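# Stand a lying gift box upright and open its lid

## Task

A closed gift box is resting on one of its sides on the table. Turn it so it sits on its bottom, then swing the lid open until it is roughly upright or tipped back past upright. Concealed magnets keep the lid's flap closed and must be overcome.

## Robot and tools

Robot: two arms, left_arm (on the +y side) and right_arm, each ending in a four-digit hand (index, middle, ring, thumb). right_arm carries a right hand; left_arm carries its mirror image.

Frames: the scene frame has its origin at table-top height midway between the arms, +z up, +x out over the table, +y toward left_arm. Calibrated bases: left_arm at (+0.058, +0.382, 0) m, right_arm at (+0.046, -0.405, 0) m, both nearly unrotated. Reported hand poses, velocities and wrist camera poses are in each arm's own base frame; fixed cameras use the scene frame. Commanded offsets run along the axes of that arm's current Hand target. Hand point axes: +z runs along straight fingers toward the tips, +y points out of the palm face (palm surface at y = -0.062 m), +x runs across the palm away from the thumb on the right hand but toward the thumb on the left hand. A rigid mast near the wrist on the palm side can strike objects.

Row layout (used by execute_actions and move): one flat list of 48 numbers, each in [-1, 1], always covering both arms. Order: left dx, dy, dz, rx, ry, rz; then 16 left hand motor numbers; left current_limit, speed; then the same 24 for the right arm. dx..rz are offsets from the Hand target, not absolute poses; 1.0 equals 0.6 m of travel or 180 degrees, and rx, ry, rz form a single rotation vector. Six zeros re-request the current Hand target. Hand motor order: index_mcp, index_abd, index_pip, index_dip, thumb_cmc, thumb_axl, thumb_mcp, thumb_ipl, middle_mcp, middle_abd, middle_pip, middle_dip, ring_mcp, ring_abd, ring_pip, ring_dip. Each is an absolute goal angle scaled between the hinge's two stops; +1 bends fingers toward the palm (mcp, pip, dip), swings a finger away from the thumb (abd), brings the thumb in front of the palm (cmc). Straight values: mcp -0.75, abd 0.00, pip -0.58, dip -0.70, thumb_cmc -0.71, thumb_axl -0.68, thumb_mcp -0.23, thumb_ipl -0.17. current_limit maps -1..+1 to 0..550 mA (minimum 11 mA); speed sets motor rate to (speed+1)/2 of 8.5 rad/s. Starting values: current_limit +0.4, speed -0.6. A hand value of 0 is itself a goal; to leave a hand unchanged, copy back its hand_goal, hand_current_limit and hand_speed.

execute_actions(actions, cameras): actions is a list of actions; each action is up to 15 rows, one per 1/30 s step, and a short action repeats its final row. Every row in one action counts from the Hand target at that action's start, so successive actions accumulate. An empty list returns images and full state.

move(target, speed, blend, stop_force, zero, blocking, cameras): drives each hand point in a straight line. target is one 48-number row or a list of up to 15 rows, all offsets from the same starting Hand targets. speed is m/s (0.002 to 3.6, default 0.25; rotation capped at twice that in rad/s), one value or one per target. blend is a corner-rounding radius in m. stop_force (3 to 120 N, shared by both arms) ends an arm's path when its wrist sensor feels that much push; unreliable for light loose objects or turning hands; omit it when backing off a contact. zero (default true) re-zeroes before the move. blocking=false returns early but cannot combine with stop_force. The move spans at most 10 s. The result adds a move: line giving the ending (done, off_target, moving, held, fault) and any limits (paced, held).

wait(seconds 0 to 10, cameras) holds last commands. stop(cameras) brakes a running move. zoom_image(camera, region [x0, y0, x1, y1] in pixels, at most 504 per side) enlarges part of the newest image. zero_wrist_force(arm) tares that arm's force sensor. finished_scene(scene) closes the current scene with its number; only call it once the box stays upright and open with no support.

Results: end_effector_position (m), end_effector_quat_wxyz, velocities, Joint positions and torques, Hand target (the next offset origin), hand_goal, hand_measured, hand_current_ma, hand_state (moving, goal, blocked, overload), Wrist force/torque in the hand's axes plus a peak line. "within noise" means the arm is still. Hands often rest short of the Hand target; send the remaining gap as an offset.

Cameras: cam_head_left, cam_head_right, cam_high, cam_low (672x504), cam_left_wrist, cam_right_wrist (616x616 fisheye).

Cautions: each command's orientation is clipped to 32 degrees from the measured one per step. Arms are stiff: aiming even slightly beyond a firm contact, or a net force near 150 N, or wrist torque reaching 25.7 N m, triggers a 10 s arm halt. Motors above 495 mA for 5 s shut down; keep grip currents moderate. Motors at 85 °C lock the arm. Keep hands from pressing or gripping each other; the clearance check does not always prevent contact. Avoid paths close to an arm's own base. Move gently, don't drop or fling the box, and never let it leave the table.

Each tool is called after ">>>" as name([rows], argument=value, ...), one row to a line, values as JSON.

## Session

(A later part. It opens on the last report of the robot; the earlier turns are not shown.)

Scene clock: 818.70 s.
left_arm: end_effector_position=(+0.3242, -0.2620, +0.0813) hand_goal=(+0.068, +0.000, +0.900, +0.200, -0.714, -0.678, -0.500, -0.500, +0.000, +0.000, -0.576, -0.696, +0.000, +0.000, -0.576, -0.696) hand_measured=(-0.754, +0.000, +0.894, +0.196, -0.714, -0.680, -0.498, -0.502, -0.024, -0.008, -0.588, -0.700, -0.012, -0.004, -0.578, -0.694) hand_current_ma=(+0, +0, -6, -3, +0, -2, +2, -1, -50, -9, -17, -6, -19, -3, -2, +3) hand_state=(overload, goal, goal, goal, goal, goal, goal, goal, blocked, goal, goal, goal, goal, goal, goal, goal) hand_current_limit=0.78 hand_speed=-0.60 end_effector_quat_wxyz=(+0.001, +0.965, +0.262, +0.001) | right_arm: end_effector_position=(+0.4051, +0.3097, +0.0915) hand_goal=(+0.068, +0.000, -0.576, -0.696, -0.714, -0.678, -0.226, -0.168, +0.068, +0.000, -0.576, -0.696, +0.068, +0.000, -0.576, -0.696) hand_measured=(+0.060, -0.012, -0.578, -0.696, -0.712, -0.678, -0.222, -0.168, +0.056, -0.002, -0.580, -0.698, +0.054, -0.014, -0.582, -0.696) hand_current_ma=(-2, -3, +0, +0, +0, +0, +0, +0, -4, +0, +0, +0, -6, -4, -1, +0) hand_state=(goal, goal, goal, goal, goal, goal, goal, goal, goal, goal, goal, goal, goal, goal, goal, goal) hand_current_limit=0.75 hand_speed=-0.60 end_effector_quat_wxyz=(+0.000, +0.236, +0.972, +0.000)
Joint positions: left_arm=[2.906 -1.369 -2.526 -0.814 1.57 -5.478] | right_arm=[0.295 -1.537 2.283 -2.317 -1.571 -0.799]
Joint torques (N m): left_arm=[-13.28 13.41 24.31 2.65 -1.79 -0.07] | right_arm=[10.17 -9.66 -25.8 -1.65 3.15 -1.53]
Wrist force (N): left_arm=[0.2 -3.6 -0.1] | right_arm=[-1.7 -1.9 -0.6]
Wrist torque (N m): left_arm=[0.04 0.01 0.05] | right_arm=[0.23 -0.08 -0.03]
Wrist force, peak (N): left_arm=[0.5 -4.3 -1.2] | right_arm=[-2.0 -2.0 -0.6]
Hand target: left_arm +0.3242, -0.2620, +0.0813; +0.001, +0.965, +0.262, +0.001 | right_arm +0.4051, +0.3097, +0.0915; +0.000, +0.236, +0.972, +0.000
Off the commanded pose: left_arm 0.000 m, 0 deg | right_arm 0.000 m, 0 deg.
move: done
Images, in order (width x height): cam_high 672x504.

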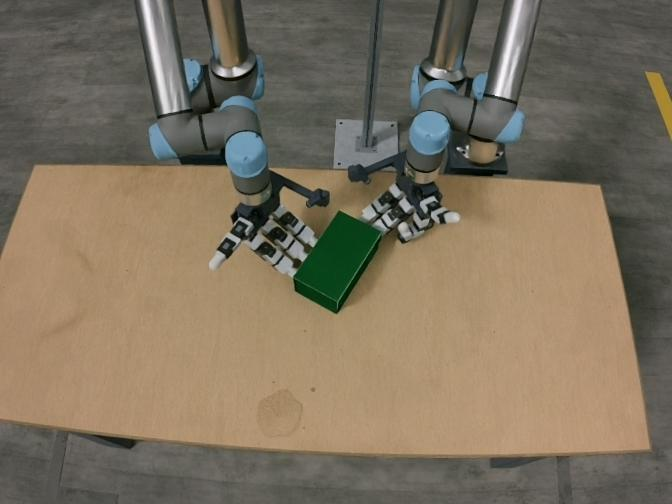

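>>> move([
  [0,-0.1,0,0,0,0,0.068,0,0.9,0.2,-0.714,-0.678,-0.5,-0.5,0,0,-0.576,-0.696,0,0,-0.576,-0.696,0.78,-0.6,0,0,0,0,0,0,0.068,0,-0.576,-0.696,-0.714,-0.678,-0.226,-0.168,0.068,0,-0.576,-0.696,0.068,0,-0.576,-0.696,0.75,-0.6],
  [0,-0.1,-0.25,0,0,0,0.068,0,0.9,0.2,-0.714,-0.678,-0.5,-0.5,0,0,-0.576,-0.696,0,0,-0.576,-0.696,0.78,-0.6,0,0,0,0,0,0,0.068,0,-0.576,-0.696,-0.714,-0.678,-0.226,-0.168,0.068,0,-0.576,-0.696,0.068,0,-0.576,-0.696,0.75,-0.6],
], speed=0.25, blend=0.02)

>>> move(target=[0,0,0,0,0,0,0.068,0,0.9,0.2,-0.714,-0.678,-0.5,-0.5,0,0,-0.576,-0.696,0,0,-0.576,-0.696,0.78,-0.6,0.03,0.1,0,0,0,-0.159,0.068,0,-0.576,-0.696,-0.714,-0.678,-0.226,-0.168,0.068,0,-0.576,-0.696,0.068,0,-0.576,-0.696,0.75,-0.6], speed=0.1, cameras=["cam_high"])

>>> zoom_image(camera="cam_high", region=[250, 180, 430, 320])

Scene clock: 829.47 s.
left_arm: end_effector_position=(+0.2935, -0.2101, +0.2311) hand_goal=(+0.068, +0.000, +0.900, +0.200, -0.714, -0.678, -0.500, -0.500, +0.000, +0.000, -0.576, -0.696, +0.000, +0.000, -0.576, -0.696) hand_measured=(-0.754, +0.000, +0.894, +0.196, -0.714, -0.680, -0.498, -0.502, -0.014, -0.002, -0.582, -0.700, -0.012, -0.002, -0.578, -0.694) hand_current_ma=(+0, +0, -6, -3, +0, -2, +2, -1, -25, -2, -6, -4, -19, -2, -2, +3) hand_state=(overload, goal, goal, goal, goal, goal, goal, goal, goal, goal, goal, goal, goal, goal, goal, goal) hand_current_limit=0.78 hand_speed=-0.60 end_effector_quat_wxyz=(+0.001, +0.965, +0.262, +0.001) | right_arm: end_effector_position=(+0.4051, +0.3097, +0.0915) hand_goal=(+0.068, +0.000, -0.576, -0.696, -0.714, -0.678, -0.226, -0.168, +0.068, +0.000, -0.576, -0.696, +0.068, +0.000, -0.576, -0.696) hand_measured=(+0.060, -0.006, -0.578, -0.696, -0.712, -0.678, -0.222, -0.168, +0.056, -0.002, -0.580, -0.698, +0.054, -0.012, -0.582, -0.696) hand_current_ma=(-2, -1, +0, +0, +0, +0, +0, +0, -4, +0, +0, +0, -6, -3, -1, +0) hand_state=(goal, goal, goal, goal, goal, goal, goal, goal, goal, goal, goal, goal, goal, goal, goal, goal) hand_current_limit=0.75 hand_speed=-0.60 end_effector_quat_wxyz=(+0.000, +0.236, +0.972, +0.000)
Joint positions: left_arm=[3.08 -0.942 -2.317 -1.451 1.57 -5.305] | right_arm=[0.295 -1.537 2.283 -2.317 -1.571 -0.799]
Joint torques (N m): left_arm=[12.81 4.16 31.16 1.52 -1.96 1.25] | right_arm=[2.39 -11.63 -24.72 -2.15 -2.17 -0.71]
Wrist force (N): left_arm=[-0.7 -1.6 0.2] | right_arm=[-0.2 -0.4 0.3]
Wrist torque (N m): left_arm=[0.00 0.07 -0.10] | right_arm=[0.16 -0.11 0.01]
Wrist force, peak (N): left_arm=[0.3 -3.9 0.6] | right_arm=[-1.6 -2.2 -0.9]
Hand target: left_arm +0.2935, -0.2100, +0.2311; +0.001, +0.965, +0.262, +0.001 | right_arm +0.4051, +0.3097, +0.0915; +0.000, +0.236, +0.972, +0.000
Off the commanded pose: left_arm 0.000 m, 0 deg | right_arm 0.000 m, 0 deg.
move: done

Scene clock: 832.50 s.
left_arm: end_effector_position=(+0.2935, -0.2100, +0.2311) hand_goal=(+0.068, +0.000, +0.900, +0.200, -0.714, -0.678, -0.500, -0.500, +0.000, +0.000, -0.576, -0.696, +0.000, +0.000, -0.576, -0.696) hand_measured=(-0.754, +0.000, +0.894, +0.196, -0.714, -0.680, -0.498, -0.502, -0.014, -0.002, -0.582, -0.700, -0.012, -0.002, -0.578, -0.694) hand_current_ma=(+0, +0, -6, -3, +0, -2, +2, -1, -25, -2, -6, -4, -19, -2, -2, +3) hand_state=(overload, goal, goal, goal, goal, goal, goal, goal, goal, goal, goal, goal, goal, goal, goal, goal) hand_current_limit=0.78 hand_speed=-0.60 end_effector_quat_wxyz=(+0.001, +0.965, +0.262, +0.001) | right_arm: end_effector_position=(+0.4166, +0.3712, +0.0915) hand_goal=(+0.068, +0.000, -0.576, -0.696, -0.714, -0.678, -0.226, -0.168, +0.068, +0.000, -0.576, -0.696, +0.068, +0.000, -0.576, -0.696) hand_measured=(+0.058, -0.006, -0.578, -0.696, -0.712, -0.678, -0.222, -0.168, +0.056, -0.002, -0.580, -0.698, +0.054, -0.002, -0.582, -0.696) hand_current_ma=(-3, -1, +0, +0, +0, +0, +0, +0, -4, +0, +0, +0, -6, +0, -1, +0) hand_state=(goal, goal, goal, goal, goal, goal, goal, goal, goal, goal, goal, goal, goal, goal, goal, goal) hand_current_limit=0.75 hand_speed=-0.60 end_effector_quat_wxyz=(+0.000, -0.011, +1.000, +0.000)
Joint positions: left_arm=[3.08 -0.942 -2.317 -1.451 1.57 -5.305] | right_arm=[0.349 -1.391 2.115 -2.294 -1.571 -1.245]
Joint torques (N m): left_arm=[12.15 3.62 31.58 1.53 -1.93 1.4] | right_arm=[8 -17 -25.48 -1.43 3.1 -1.63]
Wrist force (N): left_arm=[-0.7 -1.8 0.3] | right_arm=[-0.6 -0.4 -0.2]
Wrist torque (N m): left_arm=[-0.03 0.09 -0.10] | right_arm=[0.18 -0.02 -0.01]
Wrist force, peak (N): left_arm=[-0.6 -2.1 0.3] | right_arm=[-1.1 -0.4 -0.2]
Hand target: left_arm +0.2935, -0.2100, +0.2311; +0.001, +0.965, +0.262, +0.001 | right_arm +0.4166, +0.3713, +0.0915; +0.000, -0.011, +1.000, +0.000
Off the commanded pose: left_arm 0.000 m, 0 deg | right_arm 0.000 m, 0 deg.
move: done
Images, in order (width x height): cam_high 672x504.

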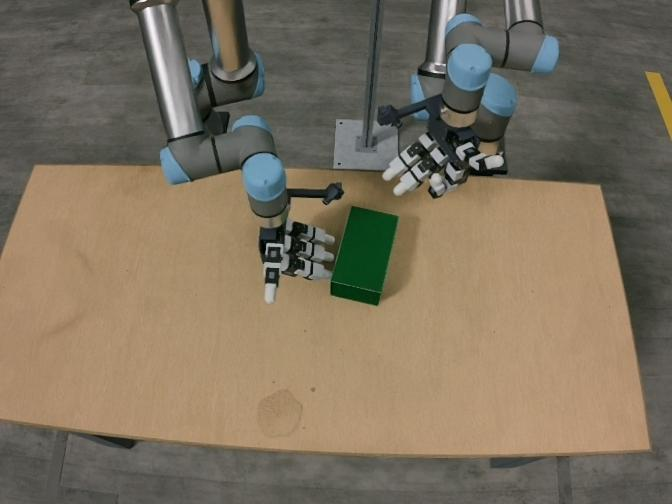

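Scaled by 2.800 from the camera's 672x504 image, which has a finer 960x720 frame.

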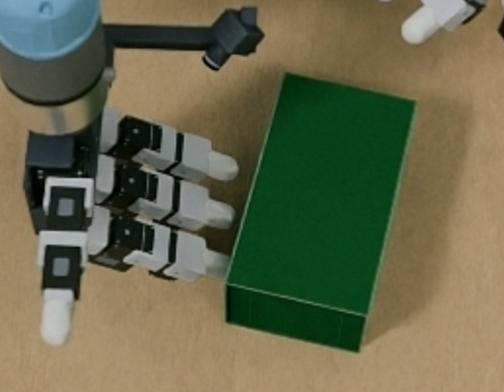

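>>> move([
  [0.2195,0.1203,0.12,-0.0285,0.0743,0.2323,0.068,0,0.9,0.2,-0.714,-0.678,-0.5,-0.5,0.068,0,-0.576,-0.696,0.068,0,-0.576,-0.696,0.78,-0.6,0.0993,-0.0178,0.05,0,0,0.065,0.068,0,-0.576,-0.696,-0.714,-0.678,-0.226,-0.168,0.068,0,-0.576,-0.696,0.068,0,-0.576,-0.696,0.75,-0.6],
  [0.2195,0.1203,0.2608,-0.0285,0.0743,0.2323,0.068,0,0.9,0.2,-0.714,-0.678,-0.5,-0.5,0.068,0,-0.576,-0.696,0.068,0,-0.576,-0.696,0.78,-0.6,0.0993,-0.0178,0.05,0,0,0.065,0.068,0,-0.576,-0.696,-0.714,-0.678,-0.226,-0.168,0.068,0,-0.576,-0.696,0.068,0,-0.576,-0.696,0.75,-0.6],
], speed=0.2, blend=0.02, cameras=["cam_high","cam_low","cam_left_wrist"])

>>> zoom_image(camera="cam_high", region=[270, 180, 450, 320])

>>> zoom_image(camera="cam_low", region=[420, 180, 672, 320])

Scene clock: 854.20 s.
left_arm: end_effector_position=(+0.4440, -0.2059, +0.0750) hand_goal=(+0.068, +0.000, +0.900, +0.200, -0.714, -0.678, -0.500, -0.500, +0.068, +0.000, -0.576, -0.696, +0.068, +0.000, -0.576, -0.696) hand_measured=(-0.754, +0.000, +0.894, +0.196, -0.714, -0.680, -0.498, -0.502, +0.052, -0.002, -0.582, -0.700, +0.050, -0.002, -0.578, -0.694) hand_current_ma=(+0, +0, -6, -3, +0, -2, +2, -1, -29, -1, -6, -4, -35, -1, -2, +2) hand_state=(overload, goal, goal, goal, goal, goal, goal, goal, goal, goal, goal, goal, goal, goal, goal, goal) hand_current_limit=0.78 hand_speed=-0.60 end_effector_quat_wxyz=(+0.013, +0.987, -0.101, +0.122) | right_arm: end_effector_position=(+0.3573, +0.3593, +0.0615) hand_goal=(+0.068, +0.000, -0.576, -0.696, -0.714, -0.678, -0.226, -0.168, +0.068, +0.000, -0.576, -0.696, +0.068, +0.000, -0.576, -0.696) hand_measured=(+0.058, -0.004, -0.578, -0.696, -0.712, -0.678, -0.222, -0.168, +0.056, -0.002, -0.580, -0.698, +0.054, -0.002, -0.582, -0.696) hand_current_ma=(-3, +0, +0, +0, +0, +0, +0, +0, -4, +0, +0, +0, -6, +0, -1, +0) hand_state=(goal, goal, goal, goal, goal, goal, goal, goal, goal, goal, goal, goal, goal, goal, goal, goal) hand_current_limit=0.75 hand_speed=-0.60 end_effector_quat_wxyz=(+0.000, +0.091, +0.996, +0.000)
Joint positions: left_arm=[3.211 -1.683 -2.397 -0.395 1.504 -4.447] | right_arm=[0.4 -1.467 2.315 -2.419 -1.571 -0.99]
Joint torques (N m): left_arm=[-14.54 16.36 6.77 4.42 -2.16 -1.22] | right_arm=[10.58 -33.67 -8.52 -4.17 -2.36 1.78]
Wrist force (N): left_arm=[0.3 -2.1 0.3] | right_arm=[-0.5 0.6 -0.3]
Wrist torque (N m): left_arm=[-0.15 0.13 0.25] | right_arm=[0.20 -0.02 -0.13]
Wrist force, peak (N): left_arm=[-0.1 -2.0 1.3] | right_arm=[-0.5 -1.0 -0.6]
Hand target: left_arm +0.4440, -0.2059, +0.0750; +0.013, +0.987, -0.101, +0.122 | right_arm +0.3573, +0.3593, +0.0615; +0.000, +0.091, +0.996, +0.000
Off the commanded pose: left_arm 0.000 m, 0 deg | right_arm 0.000 m, 0 deg.
move: done
camera_calibration:
cam_left_wrist: T_world_to_cam=[[-0.581593, 0.76978, -0.263038, 0.41457], [0.298403, 0.502689, 0.811332, -0.145515], [0.756773, 0.393373, -0.522064, -0.08848], [0, 0, 0, 1]] pos_world=[0.351492, -0.211173, 0.180917]
Images, in order (width x height): cam_high 672x504, cam_low 672x504, cam_left_wrist 616x616.

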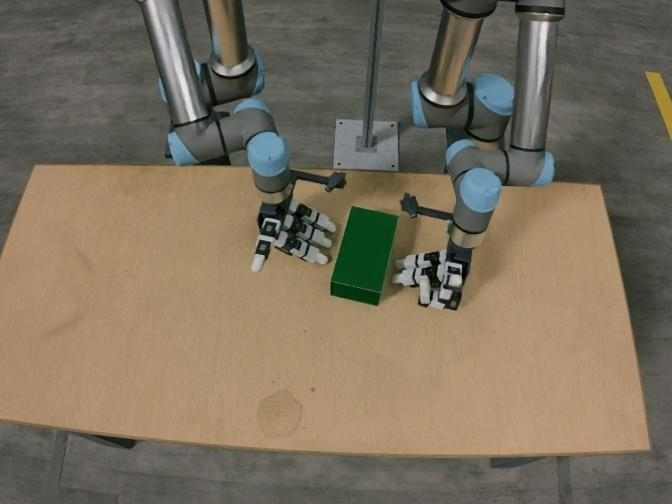

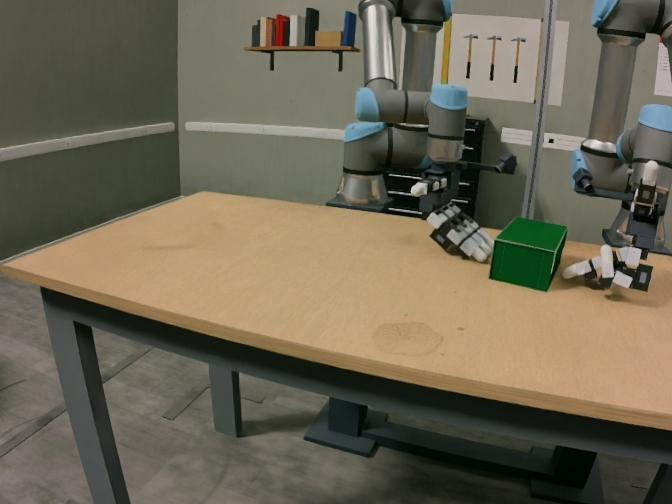

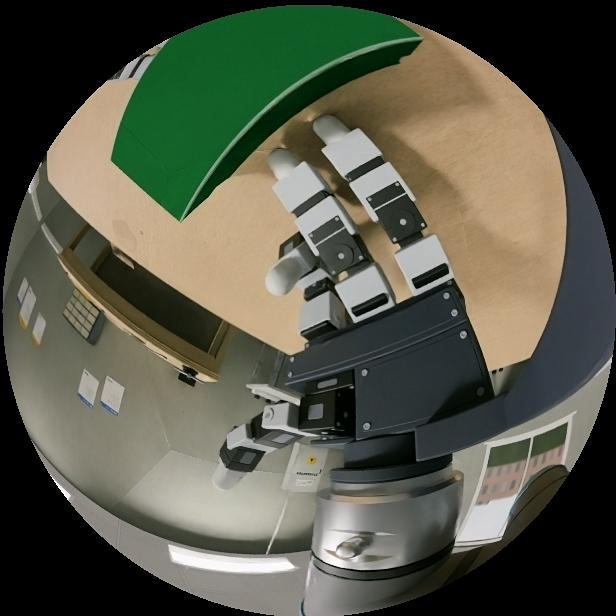

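Scaled by 2.800 from the camera's 672x504 image, which has a finer 960x720 frame.

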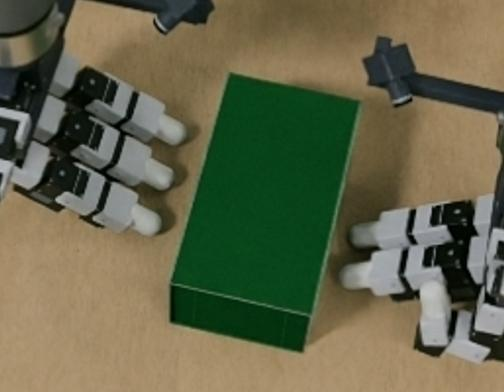

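Scaled by 2.000 from the camera's 672x504 image, which has a finer 960x720 frame.

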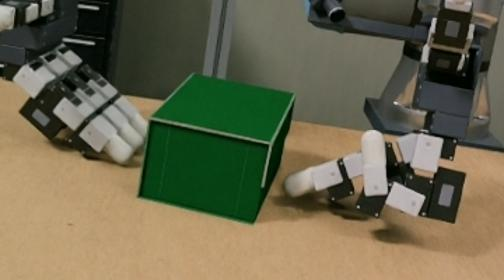

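>>> move(target=[0,0.08,0,0,0,0,0.068,0,0.9,0.2,-0.714,-0.678,-0.5,-0.5,0.068,0,-0.576,-0.696,0.068,0,-0.576,-0.696,0.78,-0.6,0,0.025,0,0,0,0,0.068,0,-0.576,-0.696,-0.714,-0.678,-0.226,-0.168,0.068,0,-0.576,-0.696,0.068,0,-0.576,-0.696,0.75,-0.6], speed=0.03, stop_force=30, cameras=["cam_high","cam_low","cam_left_wrist"])

>>> zoom_image(camera="cam_low", region=[440, 190, 640, 310])

>>> zoom_image(camera="cam_left_wrist", region=[160, 40, 440, 300])

Scene clock: 861.60 s.
left_arm: end_effector_position=(+0.4372, -0.2387, +0.0750) hand_goal=(+0.068, +0.000, +0.900, +0.200, -0.714, -0.678, -0.500, -0.500, +0.068, +0.000, -0.576, -0.696, +0.068, +0.000, -0.576, -0.696) hand_measured=(-0.754, +0.000, +0.894, +0.196, -0.714, -0.680, -0.498, -0.502, +0.048, -0.002, -0.582, -0.692, +0.046, -0.004, -0.578, -0.686) hand_current_ma=(+0, +0, -6, -3, +0, -2, +2, -1, -40, -2, -6, +5, -47, -2, -3, +16) hand_state=(overload, goal, goal, goal, goal, goal, goal, goal, blocked, goal, goal, goal, blocked, goal, goal, goal) hand_current_limit=0.78 hand_speed=-0.60 end_effector_quat_wxyz=(+0.013, +0.987, -0.101, +0.123) | right_arm: end_effector_position=(+0.3593, +0.3697, +0.0615) hand_goal=(+0.068, +0.000, -0.576, -0.696, -0.714, -0.678, -0.226, -0.168, +0.068, +0.000, -0.576, -0.696, +0.068, +0.000, -0.576, -0.696) hand_measured=(+0.054, -0.002, -0.578, -0.684, -0.712, -0.678, -0.222, -0.168, +0.054, -0.002, -0.580, -0.694, +0.054, -0.002, -0.580, -0.696) hand_current_ma=(-6, +0, +0, +3, +0, +0, +0, +0, -5, +0, +0, +0, -6, +0, -1, +0) hand_state=(goal, goal, goal, goal, goal, goal, goal, goal, goal, goal, goal, goal, goal, goal, goal, goal) hand_current_limit=0.75 hand_speed=-0.60 end_effector_quat_wxyz=(+0.000, +0.091, +0.996, +0.000)
Joint positions: left_arm=[3.125 -1.692 -2.388 -0.39 1.525 -4.531] | right_arm=[0.421 -1.448 2.293 -2.416 -1.571 -0.968]
Joint torques (N m): left_arm=[4.5 24.93 4.3 2.12 -1.82 0.99] | right_arm=[-0.79 -30.47 -11.6 -5.83 6.26 -2.62]
Wrist force (N): left_arm=[0.7 -21.1 -9.1] | right_arm=[-0.9 -33.2 -14.7]
Wrist torque (N m): left_arm=[0.14 -0.28 0.93] | right_arm=[0.32 -0.15 0.08]
Wrist force, peak (N): left_arm=[0.0 -49.2 -22.2] | right_arm=[-0.3 -43.8 -20.1]
Hand target: left_arm +0.4372, -0.2387, +0.0750; +0.013, +0.987, -0.101, +0.123 (not the last commanded pose) | right_arm +0.3593, +0.3697, +0.0615; +0.000, +0.091, +0.996, +0.000 (not the last commanded pose)
Off the commanded pose: left_arm 0.015 m, 0 deg | right_arm 0.004 m, 0 deg.
move: contact (left_arm, right_arm)
camera_calibration:
cam_left_wrist: T_world_to_cam=[[-0.581559, 0.769845, -0.262923, 0.435983], [0.298078, 0.502375, 0.811646, -0.126998], [0.756927, 0.393649, -0.521634, -0.0705299], [0, 0, 0, 1]] pos_world=[0.344791, -0.244075, 0.180917]
Images, in order (width x height): cam_high 672x504, cam_low 672x504, cam_left_wrist 616x616.

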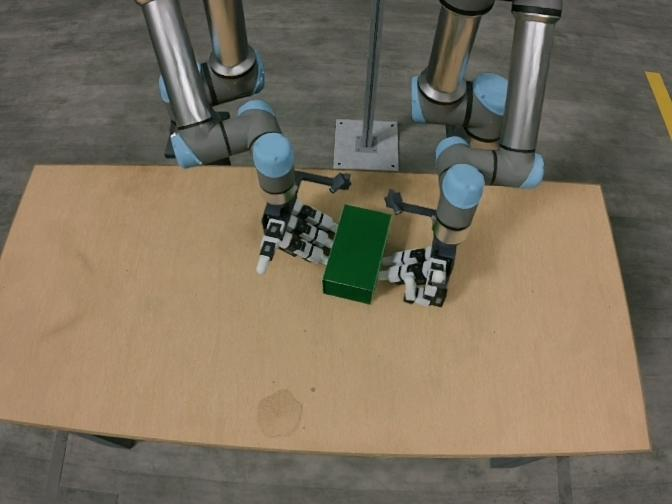

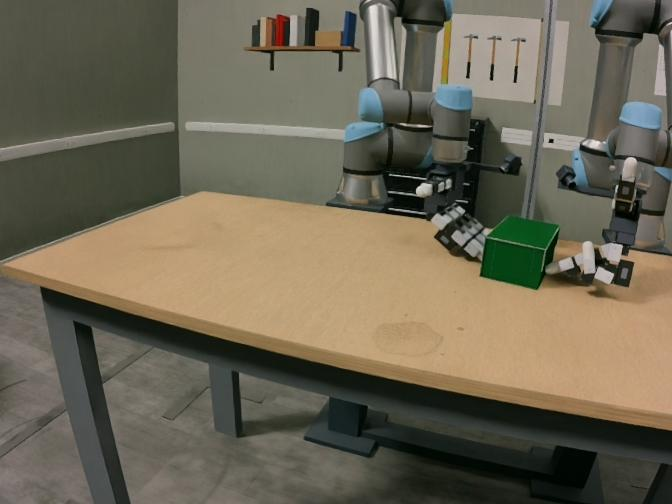

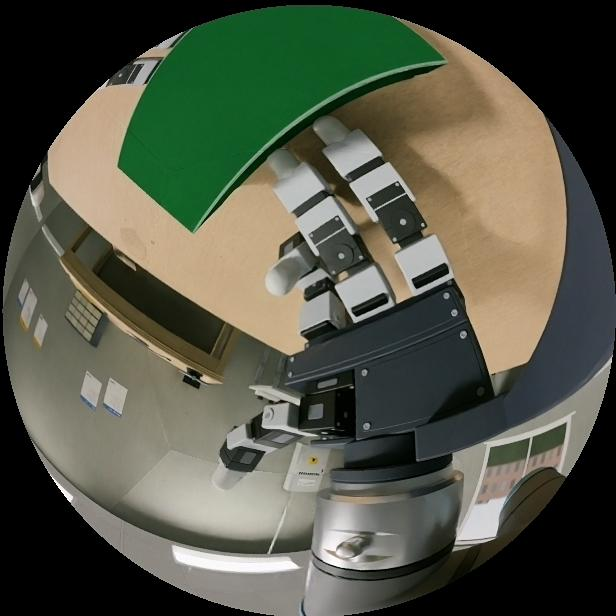

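Scaled by 2.520 from the camera's 672x504 image, which has a finer 960x720 frame.

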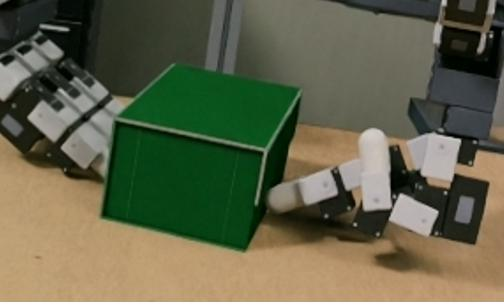

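Scaled by 1.800 from the camera's 616x616 image, which has a finer 880x880 frame.

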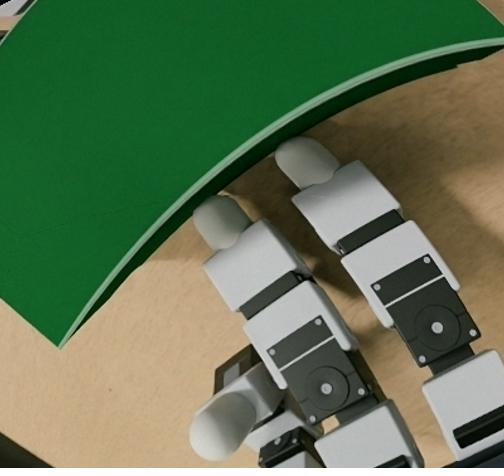

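>>> move(target=[-0.055,0.006,-0.046,0,0.167,0,0.068,0,0.9,0.2,-0.714,-0.678,-0.5,-0.5,0.068,0,-0.576,-0.696,0.068,0,-0.576,-0.696,0.78,-0.6,0,0,0,0,0,0,0.068,0,-0.576,-0.696,-0.714,-0.678,-0.226,-0.168,0.068,0,-0.576,-0.696,0.068,0,-0.576,-0.696,0.75,-0.6], speed=0.04, cameras=["cam_high","cam_low","cam_left_wrist"])

>>> zoom_image(camera="cam_low", region=[440, 190, 640, 310])

>>> zoom_image(camera="cam_left_wrist", region=[160, 40, 440, 300])

Scene clock: 873.23 s.
left_arm: end_effector_position=(+0.3986, -0.2341, +0.0936) hand_goal=(+0.068, +0.000, +0.900, +0.200, -0.714, -0.678, -0.500, -0.500, +0.068, +0.000, -0.576, -0.696, +0.068, +0.000, -0.576, -0.696) hand_measured=(-0.754, +0.000, +0.894, +0.196, -0.714, -0.680, -0.498, -0.502, +0.020, +0.008, -0.604, -0.714, +0.052, -0.018, -0.602, -0.718) hand_current_ma=(+0, +0, -6, -3, +0, -2, +2, -1, -130, +9, -57, -32, -28, -27, -50, -43) hand_state=(overload, goal, goal, goal, goal, goal, goal, goal, blocked, goal, blocked, goal, goal, goal, blocked, blocked) hand_current_limit=0.78 hand_speed=-0.60 end_effector_quat_wxyz=(+0.038, +0.922, -0.094, +0.374) | right_arm: end_effector_position=(+0.3593, +0.3696, +0.0615) hand_goal=(+0.068, +0.000, -0.576, -0.696, -0.714, -0.678, -0.226, -0.168, +0.068, +0.000, -0.576, -0.696, +0.068, +0.000, -0.576, -0.696) hand_measured=(+0.048, -0.020, -0.576, -0.678, -0.712, -0.678, -0.222, -0.168, +0.054, -0.020, -0.580, -0.692, +0.054, -0.008, -0.580, -0.696) hand_current_ma=(-10, -8, +0, +8, +0, +0, +0, +0, -6, -7, +0, +0, -6, -1, -1, +0) hand_state=(goal, blocked, goal, goal, goal, goal, goal, goal, goal, goal, goal, goal, goal, goal, goal, goal) hand_current_limit=0.75 hand_speed=-0.60 end_effector_quat_wxyz=(+0.000, +0.091, +0.996, +0.000)
Joint positions: left_arm=[3.216 -1.893 -2.752 0.685 1.379 -4.511] | right_arm=[0.421 -1.448 2.293 -2.416 -1.571 -0.968]
Joint torques (N m): left_arm=[-3.93 5.93 -5.03 1.42 -10.12 -2.82] | right_arm=[17.05 -24.87 -14.87 -4 9.92 -2.44]
Wrist force (N): left_arm=[4.5 -46.6 -25.0] | right_arm=[-2.0 -50.6 -23.5]
Wrist torque (N m): left_arm=[0.97 -1.59 3.22] | right_arm=[0.71 -0.36 0.47]
Wrist force, peak (N): left_arm=[3.4 -53.8 -29.1] | right_arm=[-1.8 -50.9 -23.7]
Hand target: left_arm +0.3985, -0.2344, +0.0937; +0.038, +0.922, -0.094, +0.374 | right_arm +0.3593, +0.3697, +0.0615; +0.000, +0.091, +0.996, +0.000
Off the commanded pose: left_arm 0.000 m, 0 deg | right_arm 0.000 m, 0 deg.
move: done
camera_calibration:
cam_left_wrist: T_world_to_cam=[[-0.358006, 0.723772, -0.589903, 0.345513], [-0.125736, 0.588653, 0.798547, 0.0575333], [0.925214, 0.360057, -0.119737, -0.146026], [0, 0, 0, 1]] pos_world=[0.266035, -0.231362, 0.140391]
Images, in order (width x height): cam_high 672x504, cam_low 672x504, cam_left_wrist 616x616.

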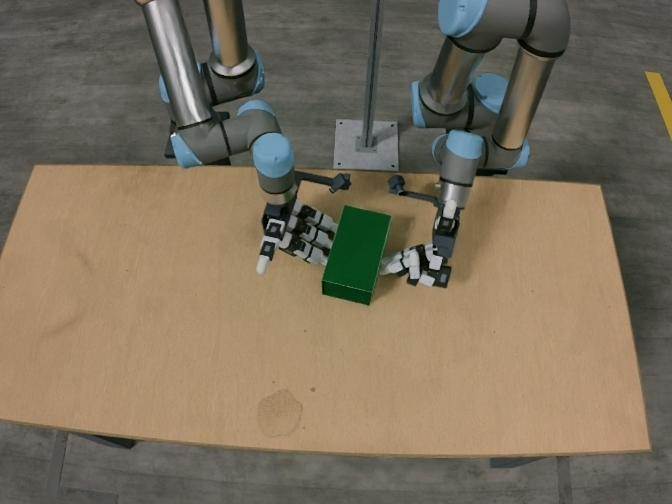

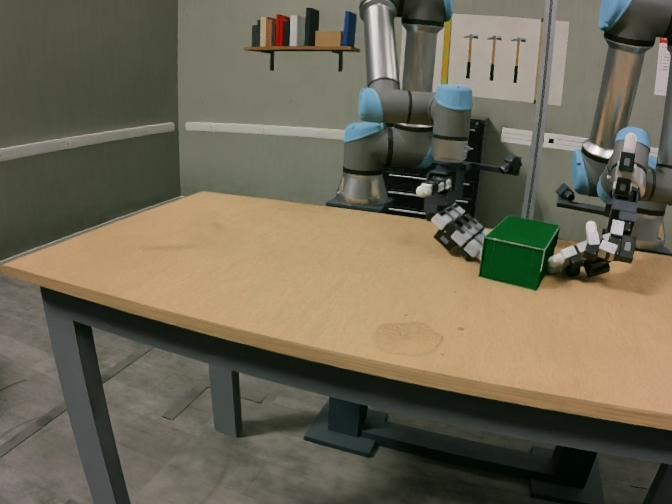

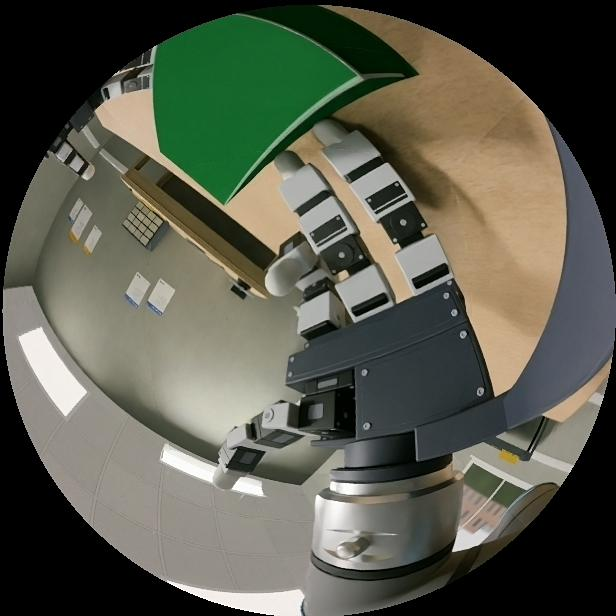

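Scaled by 2.520 from the camera's 672x504 image, which has a finer 960x720 frame.

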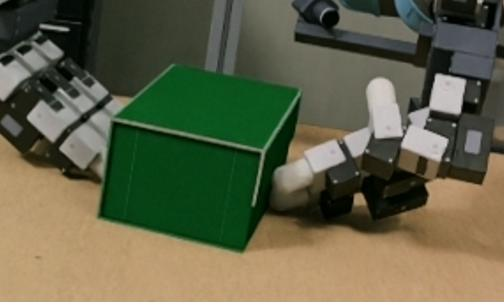

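Scaled by 1.800 from the camera's 616x616 image, which has a finer 880x880 frame.

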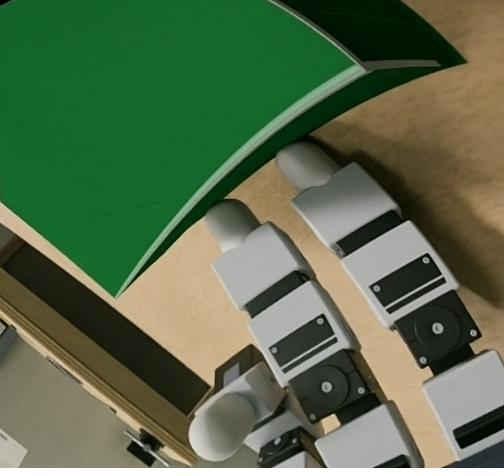

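>>> move(target=[-0.034,0.004,-0.034,0,0.111,0,0.068,0,0.9,0.2,-0.714,-0.678,-0.5,-0.5,0.068,0,-0.576,-0.696,0.068,0,-0.576,-0.696,0.78,-0.6,0,0,0,0,0,0,0.068,0,-0.576,-0.696,-0.714,-0.678,-0.226,-0.168,0.068,0,-0.576,-0.696,0.068,0,-0.576,-0.696,0.75,-0.6], speed=0.04, cameras=["cam_high","cam_low","cam_left_wrist"])

>>> zoom_image(camera="cam_low", region=[440, 190, 640, 310])

>>> zoom_image(camera="cam_left_wrist", region=[160, 40, 440, 300])

Scene clock: 880.27 s.
left_arm: end_effector_position=(+0.3811, -0.2323, +0.0940) hand_goal=(+0.068, +0.000, +0.900, +0.200, -0.714, -0.678, -0.500, -0.500, +0.068, +0.000, -0.576, -0.696, +0.068, +0.000, -0.576, -0.696) hand_measured=(-0.754, +0.000, +0.894, +0.196, -0.714, -0.680, -0.498, -0.502, +0.008, -0.002, -0.612, -0.720, +0.052, -0.054, -0.626, -0.758) hand_current_ma=(+0, +0, -6, -3, +0, -2, +2, -1, -181, -2, -83, -48, -28, -117, -128, -173) hand_state=(overload, goal, goal, goal, goal, goal, goal, goal, blocked, goal, blocked, blocked, goal, blocked, blocked, blocked) hand_current_limit=0.78 hand_speed=-0.60 end_effector_quat_wxyz=(+0.048, +0.878, -0.090, +0.468) | right_arm: end_effector_position=(+0.3593, +0.3697, +0.0615) hand_goal=(+0.068, +0.000, -0.576, -0.696, -0.714, -0.678, -0.226, -0.168, +0.068, +0.000, -0.576, -0.696, +0.068, +0.000, -0.576, -0.696) hand_measured=(+0.048, -0.064, -0.576, -0.678, -0.712, -0.678, -0.222, -0.168, +0.054, -0.018, -0.582, -0.696, +0.054, -0.002, -0.580, -0.696) hand_current_ma=(-11, -60, +0, +8, +0, +0, +0, +0, -6, -6, -1, +0, -6, +0, -1, +0) hand_state=(blocked, blocked, goal, goal, goal, goal, goal, goal, goal, goal, goal, goal, goal, goal, goal, goal) hand_current_limit=0.75 hand_speed=-0.60 end_effector_quat_wxyz=(+0.000, +0.091, +0.996, +0.000)
Joint positions: left_arm=[3.274 -2.291 -2.827 1.36 1.294 -4.521] | right_arm=[0.421 -1.448 2.293 -2.416 -1.571 -0.968]
Joint torques (N m): left_arm=[-25.67 27.18 2.92 -1.25 -3.78 0.7] | right_arm=[13.18 -21.53 -21.82 -3.94 3.19 -2.68]
Wrist force (N): left_arm=[9.2 -30.7 -17.1] | right_arm=[-2.4 -33.2 -14.8]
Wrist torque (N m): left_arm=[0.89 -0.76 2.21] | right_arm=[0.30 -0.45 0.72]
Wrist force, peak (N): left_arm=[6.9 -52.7 -29.8] | right_arm=[-2.0 -50.7 -24.1]
Hand target: left_arm +0.3812, -0.2324, +0.0940; +0.048, +0.878, -0.090, +0.468 (not the last commanded pose) | right_arm +0.3593, +0.3697, +0.0615; +0.000, +0.091, +0.996, +0.000
Off the commanded pose: left_arm 0.011 m, 8 deg | right_arm 0.000 m, 0 deg.
move: held (left_arm; a check stopped the path); limits=held
pose unreachable (left arm): on one or more control steps of this call, first in action 0 (counted from 0), this arm could not follow its commanded pose, so it was not sent that pose on those steps. It may still have moved: this result reports where it is.
cause: moving toward the commanded pose would bring two parts of the arm too close to each other (joints 3 (elbow) to 5 (wrist 2) lie between them).
camera_calibration:
cam_left_wrist: T_world_to_cam=[[-0.226666, 0.696845, -0.680463, 0.29037], [-0.282262, 0.621667, 0.730656, 0.127679], [0.932175, 0.357684, 0.0557822, -0.150143], [0, 0, 0, 1]] pos_world=[0.241816, -0.228013, 0.112672]
Images, in order (width x height): cam_high 672x504, cam_low 672x504, cam_left_wrist 616x616.

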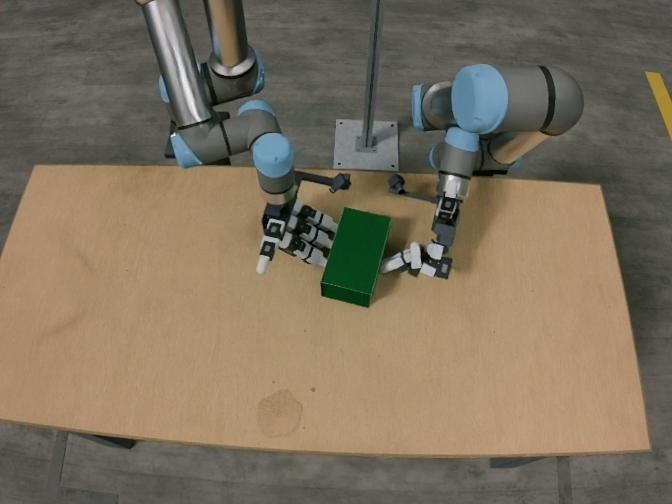

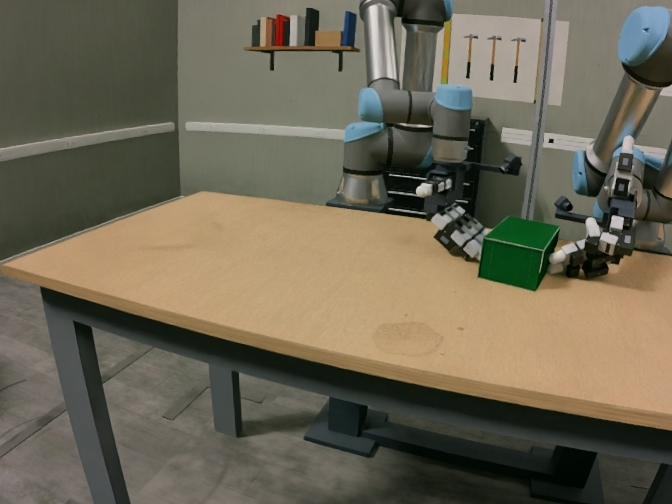

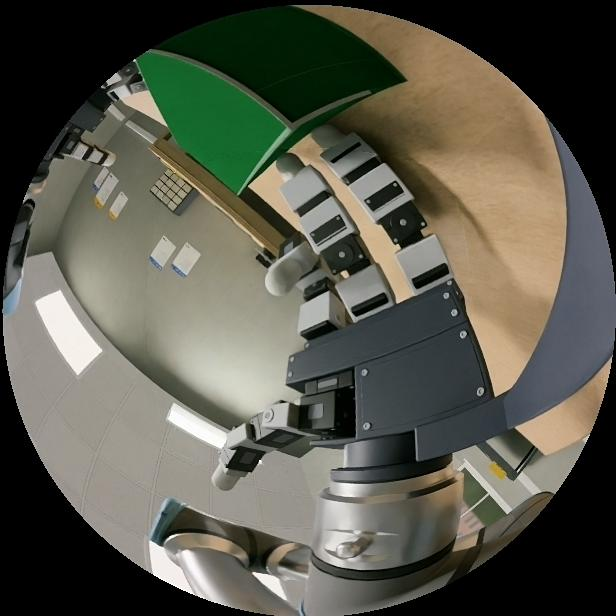

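Scaled by 2.520 from the camera's 672x504 image, which has a finer 960x720 frame.

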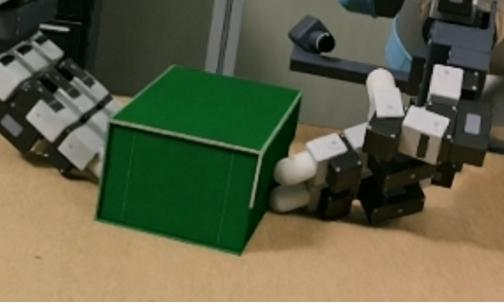

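Scaled by 1.800 from the camera's 616x616 image, which has a finer 880x880 frame.

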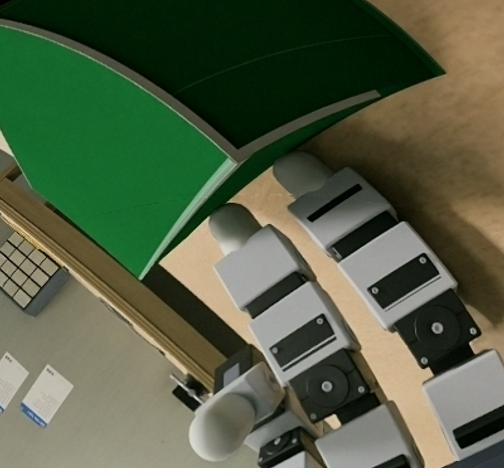

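>>> move([
  [0,-0.05,0,0,0,0,0.068,0,0.9,0.2,-0.714,-0.678,-0.5,-0.5,0.068,0,-0.576,-0.696,0.068,0,-0.576,-0.696,0.78,-0.6,0,-0.05,0,0,0,0,0.068,0,-0.576,-0.696,-0.714,-0.678,-0.226,-0.168,0.068,0,-0.576,-0.696,0.068,0,-0.576,-0.696,0.75,-0.6],
  [0.054,-0.05,0.103,0,-0.312,0,0.068,0,0.9,0.2,-0.714,-0.678,-0.5,-0.5,0.068,0,-0.576,-0.696,0.068,0,-0.576,-0.696,0.78,-0.6,0,-0.15,-0.2,0,0,0,0.068,0,-0.576,-0.696,-0.714,-0.678,-0.226,-0.168,0.068,0,-0.576,-0.696,0.068,0,-0.576,-0.696,0.75,-0.6],
], speed=0.25, cameras=["cam_high"])

>>> zoom_image(camera="cam_high", region=[270, 180, 470, 320])

Scene clock: 913.13 s.
left_arm: end_effector_position=(+0.3816, -0.2303, +0.0940) hand_goal=(+0.068, +0.000, +0.900, +0.200, -0.714, -0.678, -0.500, -0.500, +0.068, +0.000, -0.576, -0.696, +0.068, +0.000, -0.576, -0.696) hand_measured=(-0.754, +0.000, +0.896, +0.196, -0.714, -0.680, -0.498, -0.502, +0.046, +0.002, -0.588, -0.704, +0.068, -0.040, -0.580, -0.702) hand_current_ma=(+0, +0, -6, -3, +0, -1, +2, -1, -47, +1, -19, -12, +0, -80, -3, -7) hand_state=(overload, goal, goal, goal, goal, goal, goal, goal, blocked, goal, goal, goal, goal, blocked, goal, goal) hand_current_limit=0.78 hand_speed=-0.60 end_effector_quat_wxyz=(+0.048, +0.878, -0.090, +0.468) | right_arm: end_effector_position=(+0.3546, +0.3441, +0.0615) hand_goal=(+0.068, +0.000, -0.576, -0.696, -0.714, -0.678, -0.226, -0.168, +0.068, +0.000, -0.576, -0.696, +0.068, +0.000, -0.576, -0.696) hand_measured=(+0.052, -0.004, -0.576, -0.694, -0.712, -0.678, -0.222, -0.168, +0.054, -0.002, -0.582, -0.696, +0.054, -0.002, -0.580, -0.696) hand_current_ma=(-7, +0, +0, +0, +0, +0, +0, +0, -6, +0, -1, +0, -6, +0, -1, +0) hand_state=(goal, goal, goal, goal, goal, goal, goal, goal, goal, goal, goal, goal, goal, goal, goal, goal) hand_current_limit=0.75 hand_speed=-0.60 end_effector_quat_wxyz=(+0.000, +0.091, +0.996, +0.000)
Joint positions: left_arm=[3.285 -2.293 -2.829 1.362 1.284 -4.514] | right_arm=[0.367 -1.494 2.346 -2.423 -1.571 -1.022]
Joint torques (N m): left_arm=[-14.8 31.84 3.29 1.29 1.61 -1.31] | right_arm=[-9.58 -33.27 -8.92 -4.18 1.71 -1.62]
Wrist force (N): left_arm=[2.7 -1.9 -1.1] | right_arm=[-0.3 0.4 -0.1]
Wrist torque (N m): left_arm=[0.14 0.36 0.34] | right_arm=[0.18 -0.05 -0.01]
Wrist force, peak (N): left_arm=[9.0 -31.6 -17.5] | right_arm=[-2.1 -33.3 -14.8]
Hand target: left_arm +0.3816, -0.2303, +0.0940; +0.048, +0.878, -0.090, +0.468 (not the last commanded pose) | right_arm +0.3546, +0.3441, +0.0615; +0.000, +0.091, +0.996, +0.000 (not the last commanded pose)
Off the commanded pose: left_arm 0.075 m, 56 deg | right_arm 0.136 m, 0 deg.
move: held (left_arm; a check stopped the path), off_target (right_arm; braked when a check withheld steps of left_arm); path passed 0 of 2 targets; limits=held
pose unreachable (left arm): on one or more control steps of this call, first in action 0 (counted from 0), this arm could not follow its commanded pose, so it was not sent that pose on those steps. It may still have moved: this result reports where it is.
cause: moving toward the commanded pose would bring two parts of the arm too close to each other (joints 3 (elbow) to 5 (wrist 2) lie between them).
Images, in order (width x height): cam_high 672x504.

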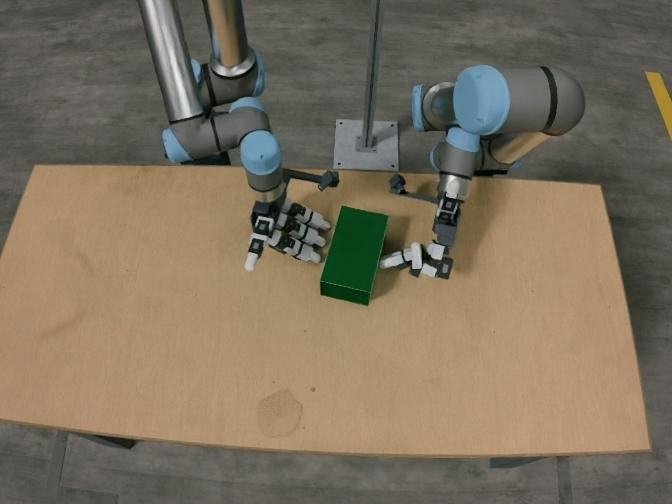

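Scaled by 2.520 from the camera's 672x504 image, which has a finer 960x720 frame.

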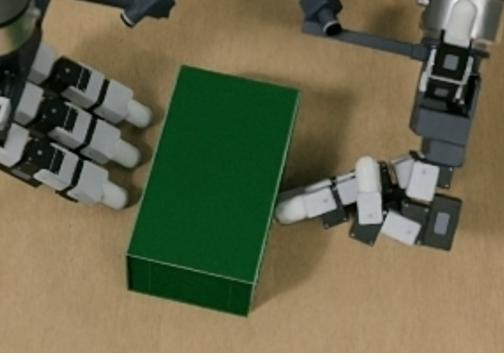

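>>> move(target=[0.012,0,0.035,0,-0.1,0,0.068,0,0.9,0.2,-0.714,-0.678,-0.5,-0.5,0.068,0,-0.576,-0.696,0.068,0,-0.576,-0.696,0.78,-0.6,0,-0.15,-0.2,0,0,0,0.068,0,-0.576,-0.696,-0.714,-0.678,-0.226,-0.168,0.068,0,-0.576,-0.696,0.068,0,-0.576,-0.696,0.75,-0.6], speed=0.25)

Scene clock: 929.10 s.
left_arm: end_effector_position=(+0.4026, -0.2346, +0.0883) hand_goal=(+0.068, +0.000, +0.900, +0.200, -0.714, -0.678, -0.500, -0.500, +0.068, +0.000, -0.576, -0.696, +0.068, +0.000, -0.576, -0.696) hand_measured=(-0.754, +0.000, +0.896, +0.196, -0.714, -0.680, -0.498, -0.502, +0.062, +0.000, -0.578, -0.698, +0.084, -0.024, -0.570, -0.700) hand_current_ma=(+0, +0, -6, -3, +0, -1, +2, -1, -8, +0, -1, -1, +28, -40, +6, -4) hand_state=(overload, goal, goal, goal, goal, goal, goal, goal, goal, goal, goal, goal, goal, blocked, goal, goal) hand_current_limit=0.78 hand_speed=-0.60 end_effector_quat_wxyz=(+0.033, +0.940, -0.096, +0.325) | right_arm: end_effector_position=(+0.3383, +0.2556, +0.1815) hand_goal=(+0.068, +0.000, -0.576, -0.696, -0.714, -0.678, -0.226, -0.168, +0.068, +0.000, -0.576, -0.696, +0.068, +0.000, -0.576, -0.696) hand_measured=(+0.052, -0.002, -0.576, -0.694, -0.712, -0.678, -0.222, -0.168, +0.054, -0.002, -0.582, -0.696, +0.054, -0.002, -0.580, -0.696) hand_current_ma=(-6, +0, +0, +0, +0, +0, +0, +0, -6, +0, -1, +0, -6, +0, -1, +0) hand_state=(goal, goal, goal, goal, goal, goal, goal, goal, goal, goal, goal, goal, goal, goal, goal, goal) hand_current_limit=0.75 hand_speed=-0.60 end_effector_quat_wxyz=(+0.000, +0.091, +0.996, +0.000)
Joint positions: left_arm=[3.196 -1.79 -2.705 0.433 1.412 -4.507] | right_arm=[0.137 -1.904 2.305 -1.972 -1.571 -1.252]
Joint torques (N m): left_arm=[-14.1 25.09 15.66 1.34 1.99 1.47] | right_arm=[-8.61 -21.53 -29.68 -1.46 2.61 -1.68]
Wrist force (N): left_arm=[2.6 -0.4 -1.1] | right_arm=[-0.5 0.1 -0.1]
Wrist torque (N m): left_arm=[0.07 0.27 0.06] | right_arm=[0.12 0.02 -0.02]
Wrist force, peak (N): left_arm=[3.5 -1.7 -1.5] | right_arm=[0.0 1.3 0.5]
Hand target: left_arm +0.4026, -0.2346, +0.0883; +0.033, +0.940, -0.096, +0.325 | right_arm +0.3383, +0.2555, +0.1815; +0.000, +0.091, +0.996, +0.000
Off the commanded pose: left_arm 0.000 m, 0 deg | right_arm 0.000 m, 0 deg.
move: done

>>> move(target=[0.053,-0.03,0.05,0,-0.212,0,0.068,0,0.9,0.2,-0.714,-0.678,-0.5,-0.5,0.068,0,-0.576,-0.696,0.068,0,-0.576,-0.696,0.78,-0.6,0,0,0,0,0,0,0.068,0,-0.576,-0.696,-0.714,-0.678,-0.226,-0.168,0.068,0,-0.576,-0.696,0.068,0,-0.576,-0.696,0.75,-0.6], speed=0.25)

>>> move(target=[0,0.19,0,0,0,0.25,0.068,0,0.9,0.2,-0.714,-0.678,-0.5,-0.5,0.068,0,-0.576,-0.696,0.068,0,-0.576,-0.696,0.78,-0.6,0,0,0,0,0,0,0.068,0,-0.576,-0.696,-0.714,-0.678,-0.226,-0.168,0.068,0,-0.576,-0.696,0.068,0,-0.576,-0.696,0.75,-0.6], speed=0.1, cameras=["cam_high"])

Scene clock: 940.50 s.
left_arm: end_effector_position=(+0.4489, -0.2258, +0.0844) hand_goal=(+0.068, +0.000, +0.900, +0.200, -0.714, -0.678, -0.500, -0.500, +0.068, +0.000, -0.576, -0.696, +0.068, +0.000, -0.576, -0.696) hand_measured=(-0.754, +0.000, +0.896, +0.196, -0.714, -0.680, -0.498, -0.502, +0.062, +0.000, -0.578, -0.698, +0.062, +0.000, -0.576, -0.700) hand_current_ma=(+0, +0, -6, -3, +0, -1, +2, -1, -8, +0, -1, -1, -7, +0, +0, -4) hand_state=(overload, goal, goal, goal, goal, goal, goal, goal, goal, goal, goal, goal, goal, goal, goal, goal) hand_current_limit=0.78 hand_speed=-0.60 end_effector_quat_wxyz=(+0.000, +0.995, -0.102, +0.000) | right_arm: end_effector_position=(+0.3383, +0.2555, +0.1815) hand_goal=(+0.068, +0.000, -0.576, -0.696, -0.714, -0.678, -0.226, -0.168, +0.068, +0.000, -0.576, -0.696, +0.068, +0.000, -0.576, -0.696) hand_measured=(+0.052, -0.002, -0.576, -0.694, -0.712, -0.678, -0.222, -0.168, +0.054, -0.002, -0.582, -0.696, +0.054, -0.002, -0.580, -0.696) hand_current_ma=(-6, +0, +0, +0, +0, +0, +0, +0, -6, +0, -1, +0, -6, +0, -1, +0) hand_state=(goal, goal, goal, goal, goal, goal, goal, goal, goal, goal, goal, goal, goal, goal, goal, goal) hand_current_limit=0.75 hand_speed=-0.60 end_effector_quat_wxyz=(+0.000, +0.091, +0.996, +0.000)
Joint positions: left_arm=[3.131 -1.713 -2.185 -0.813 1.571 -4.519] | right_arm=[0.137 -1.904 2.305 -1.972 -1.571 -1.252]
Joint torques (N m): left_arm=[-14.31 19.89 26.3 1.64 2.01 -1.17] | right_arm=[-9.69 -20.04 -29 -1.41 2.69 -1.76]
Wrist force (N): left_arm=[-1.4 -0.5 0.5] | right_arm=[-0.3 0.1 0.0]
Wrist torque (N m): left_arm=[0.07 0.19 0.07] | right_arm=[0.11 0.00 0.00]
Wrist force, peak (N): left_arm=[3.1 -0.5 -1.3] | right_arm=[-1.0 0.2 0.3]
Hand target: left_arm +0.4489, -0.2258, +0.0844; +0.000, +0.995, -0.102, +0.000 | right_arm +0.3383, +0.2555, +0.1815; +0.000, +0.091, +0.996, +0.000
Off the commanded pose: left_arm 0.000 m, 0 deg | right_arm 0.000 m, 0 deg.
move: done

Scene clock: 944.93 s.
left_arm: end_effector_position=(+0.4258, -0.3374, +0.0844) hand_goal=(+0.068, +0.000, +0.900, +0.200, -0.714, -0.678, -0.500, -0.500, +0.068, +0.000, -0.576, -0.696, +0.068, +0.000, -0.576, -0.696) hand_measured=(-0.754, +0.000, +0.896, +0.196, -0.714, -0.680, -0.498, -0.502, +0.062, +0.004, -0.578, -0.698, +0.062, +0.000, -0.576, -0.700) hand_current_ma=(+0, +0, -6, -3, +0, -1, +2, -1, -9, +3, -1, -1, -7, +0, +0, -4) hand_state=(overload, goal, goal, goal, goal, goal, goal, goal, goal, goal, goal, goal, goal, goal, goal, goal) hand_current_limit=0.78 hand_speed=-0.60 end_effector_quat_wxyz=(+0.000, +0.880, -0.475, +0.000) | right_arm: end_effector_position=(+0.3383, +0.2555, +0.1815) hand_goal=(+0.068, +0.000, -0.576, -0.696, -0.714, -0.678, -0.226, -0.168, +0.068, +0.000, -0.576, -0.696, +0.068, +0.000, -0.576, -0.696) hand_measured=(+0.052, -0.002, -0.576, -0.694, -0.712, -0.678, -0.222, -0.168, +0.054, -0.002, -0.582, -0.696, +0.054, -0.002, -0.580, -0.696) hand_current_ma=(-6, +0, +0, +0, +0, +0, +0, +0, -6, +0, -1, +0, -6, +0, -1, +0) hand_state=(goal, goal, goal, goal, goal, goal, goal, goal, goal, goal, goal, goal, goal, goal, goal, goal) hand_current_limit=0.75 hand_speed=-0.60 end_effector_quat_wxyz=(+0.000, +0.091, +0.996, +0.000)
Joint positions: left_arm=[2.873 -1.901 -1.934 -0.877 1.571 -3.992] | right_arm=[0.137 -1.904 2.305 -1.972 -1.571 -1.252]
Joint torques (N m): left_arm=[-14.13 28.39 25.76 1.17 1.67 1.45] | right_arm=[-10 -21 -29.99 -1.43 2.75 -1.67]
Wrist force (N): left_arm=[-1.2 -1.5 0.0] | right_arm=[-0.6 0.2 -0.2]
Wrist torque (N m): left_arm=[0.03 0.11 -0.08] | right_arm=[0.14 0.04 -0.03]
Wrist force, peak (N): left_arm=[-1.2 -1.5 0.0] | right_arm=[-0.8 -0.2 0.4]
Hand target: left_arm +0.4258, -0.3375, +0.0844; +0.000, +0.880, -0.475, +0.000 | right_arm +0.3383, +0.2555, +0.1815; +0.000, +0.091, +0.996, +0.000
Off the commanded pose: left_arm 0.000 m, 0 deg | right_arm 0.000 m, 0 deg.
move: done
Images, in order (width x height): cam_high 672x504.

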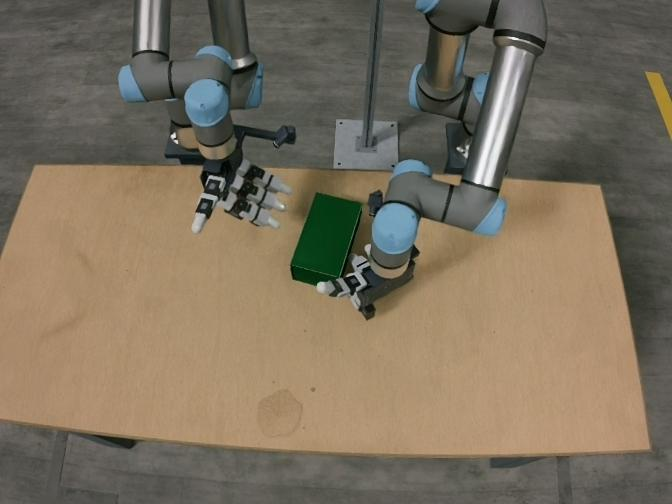

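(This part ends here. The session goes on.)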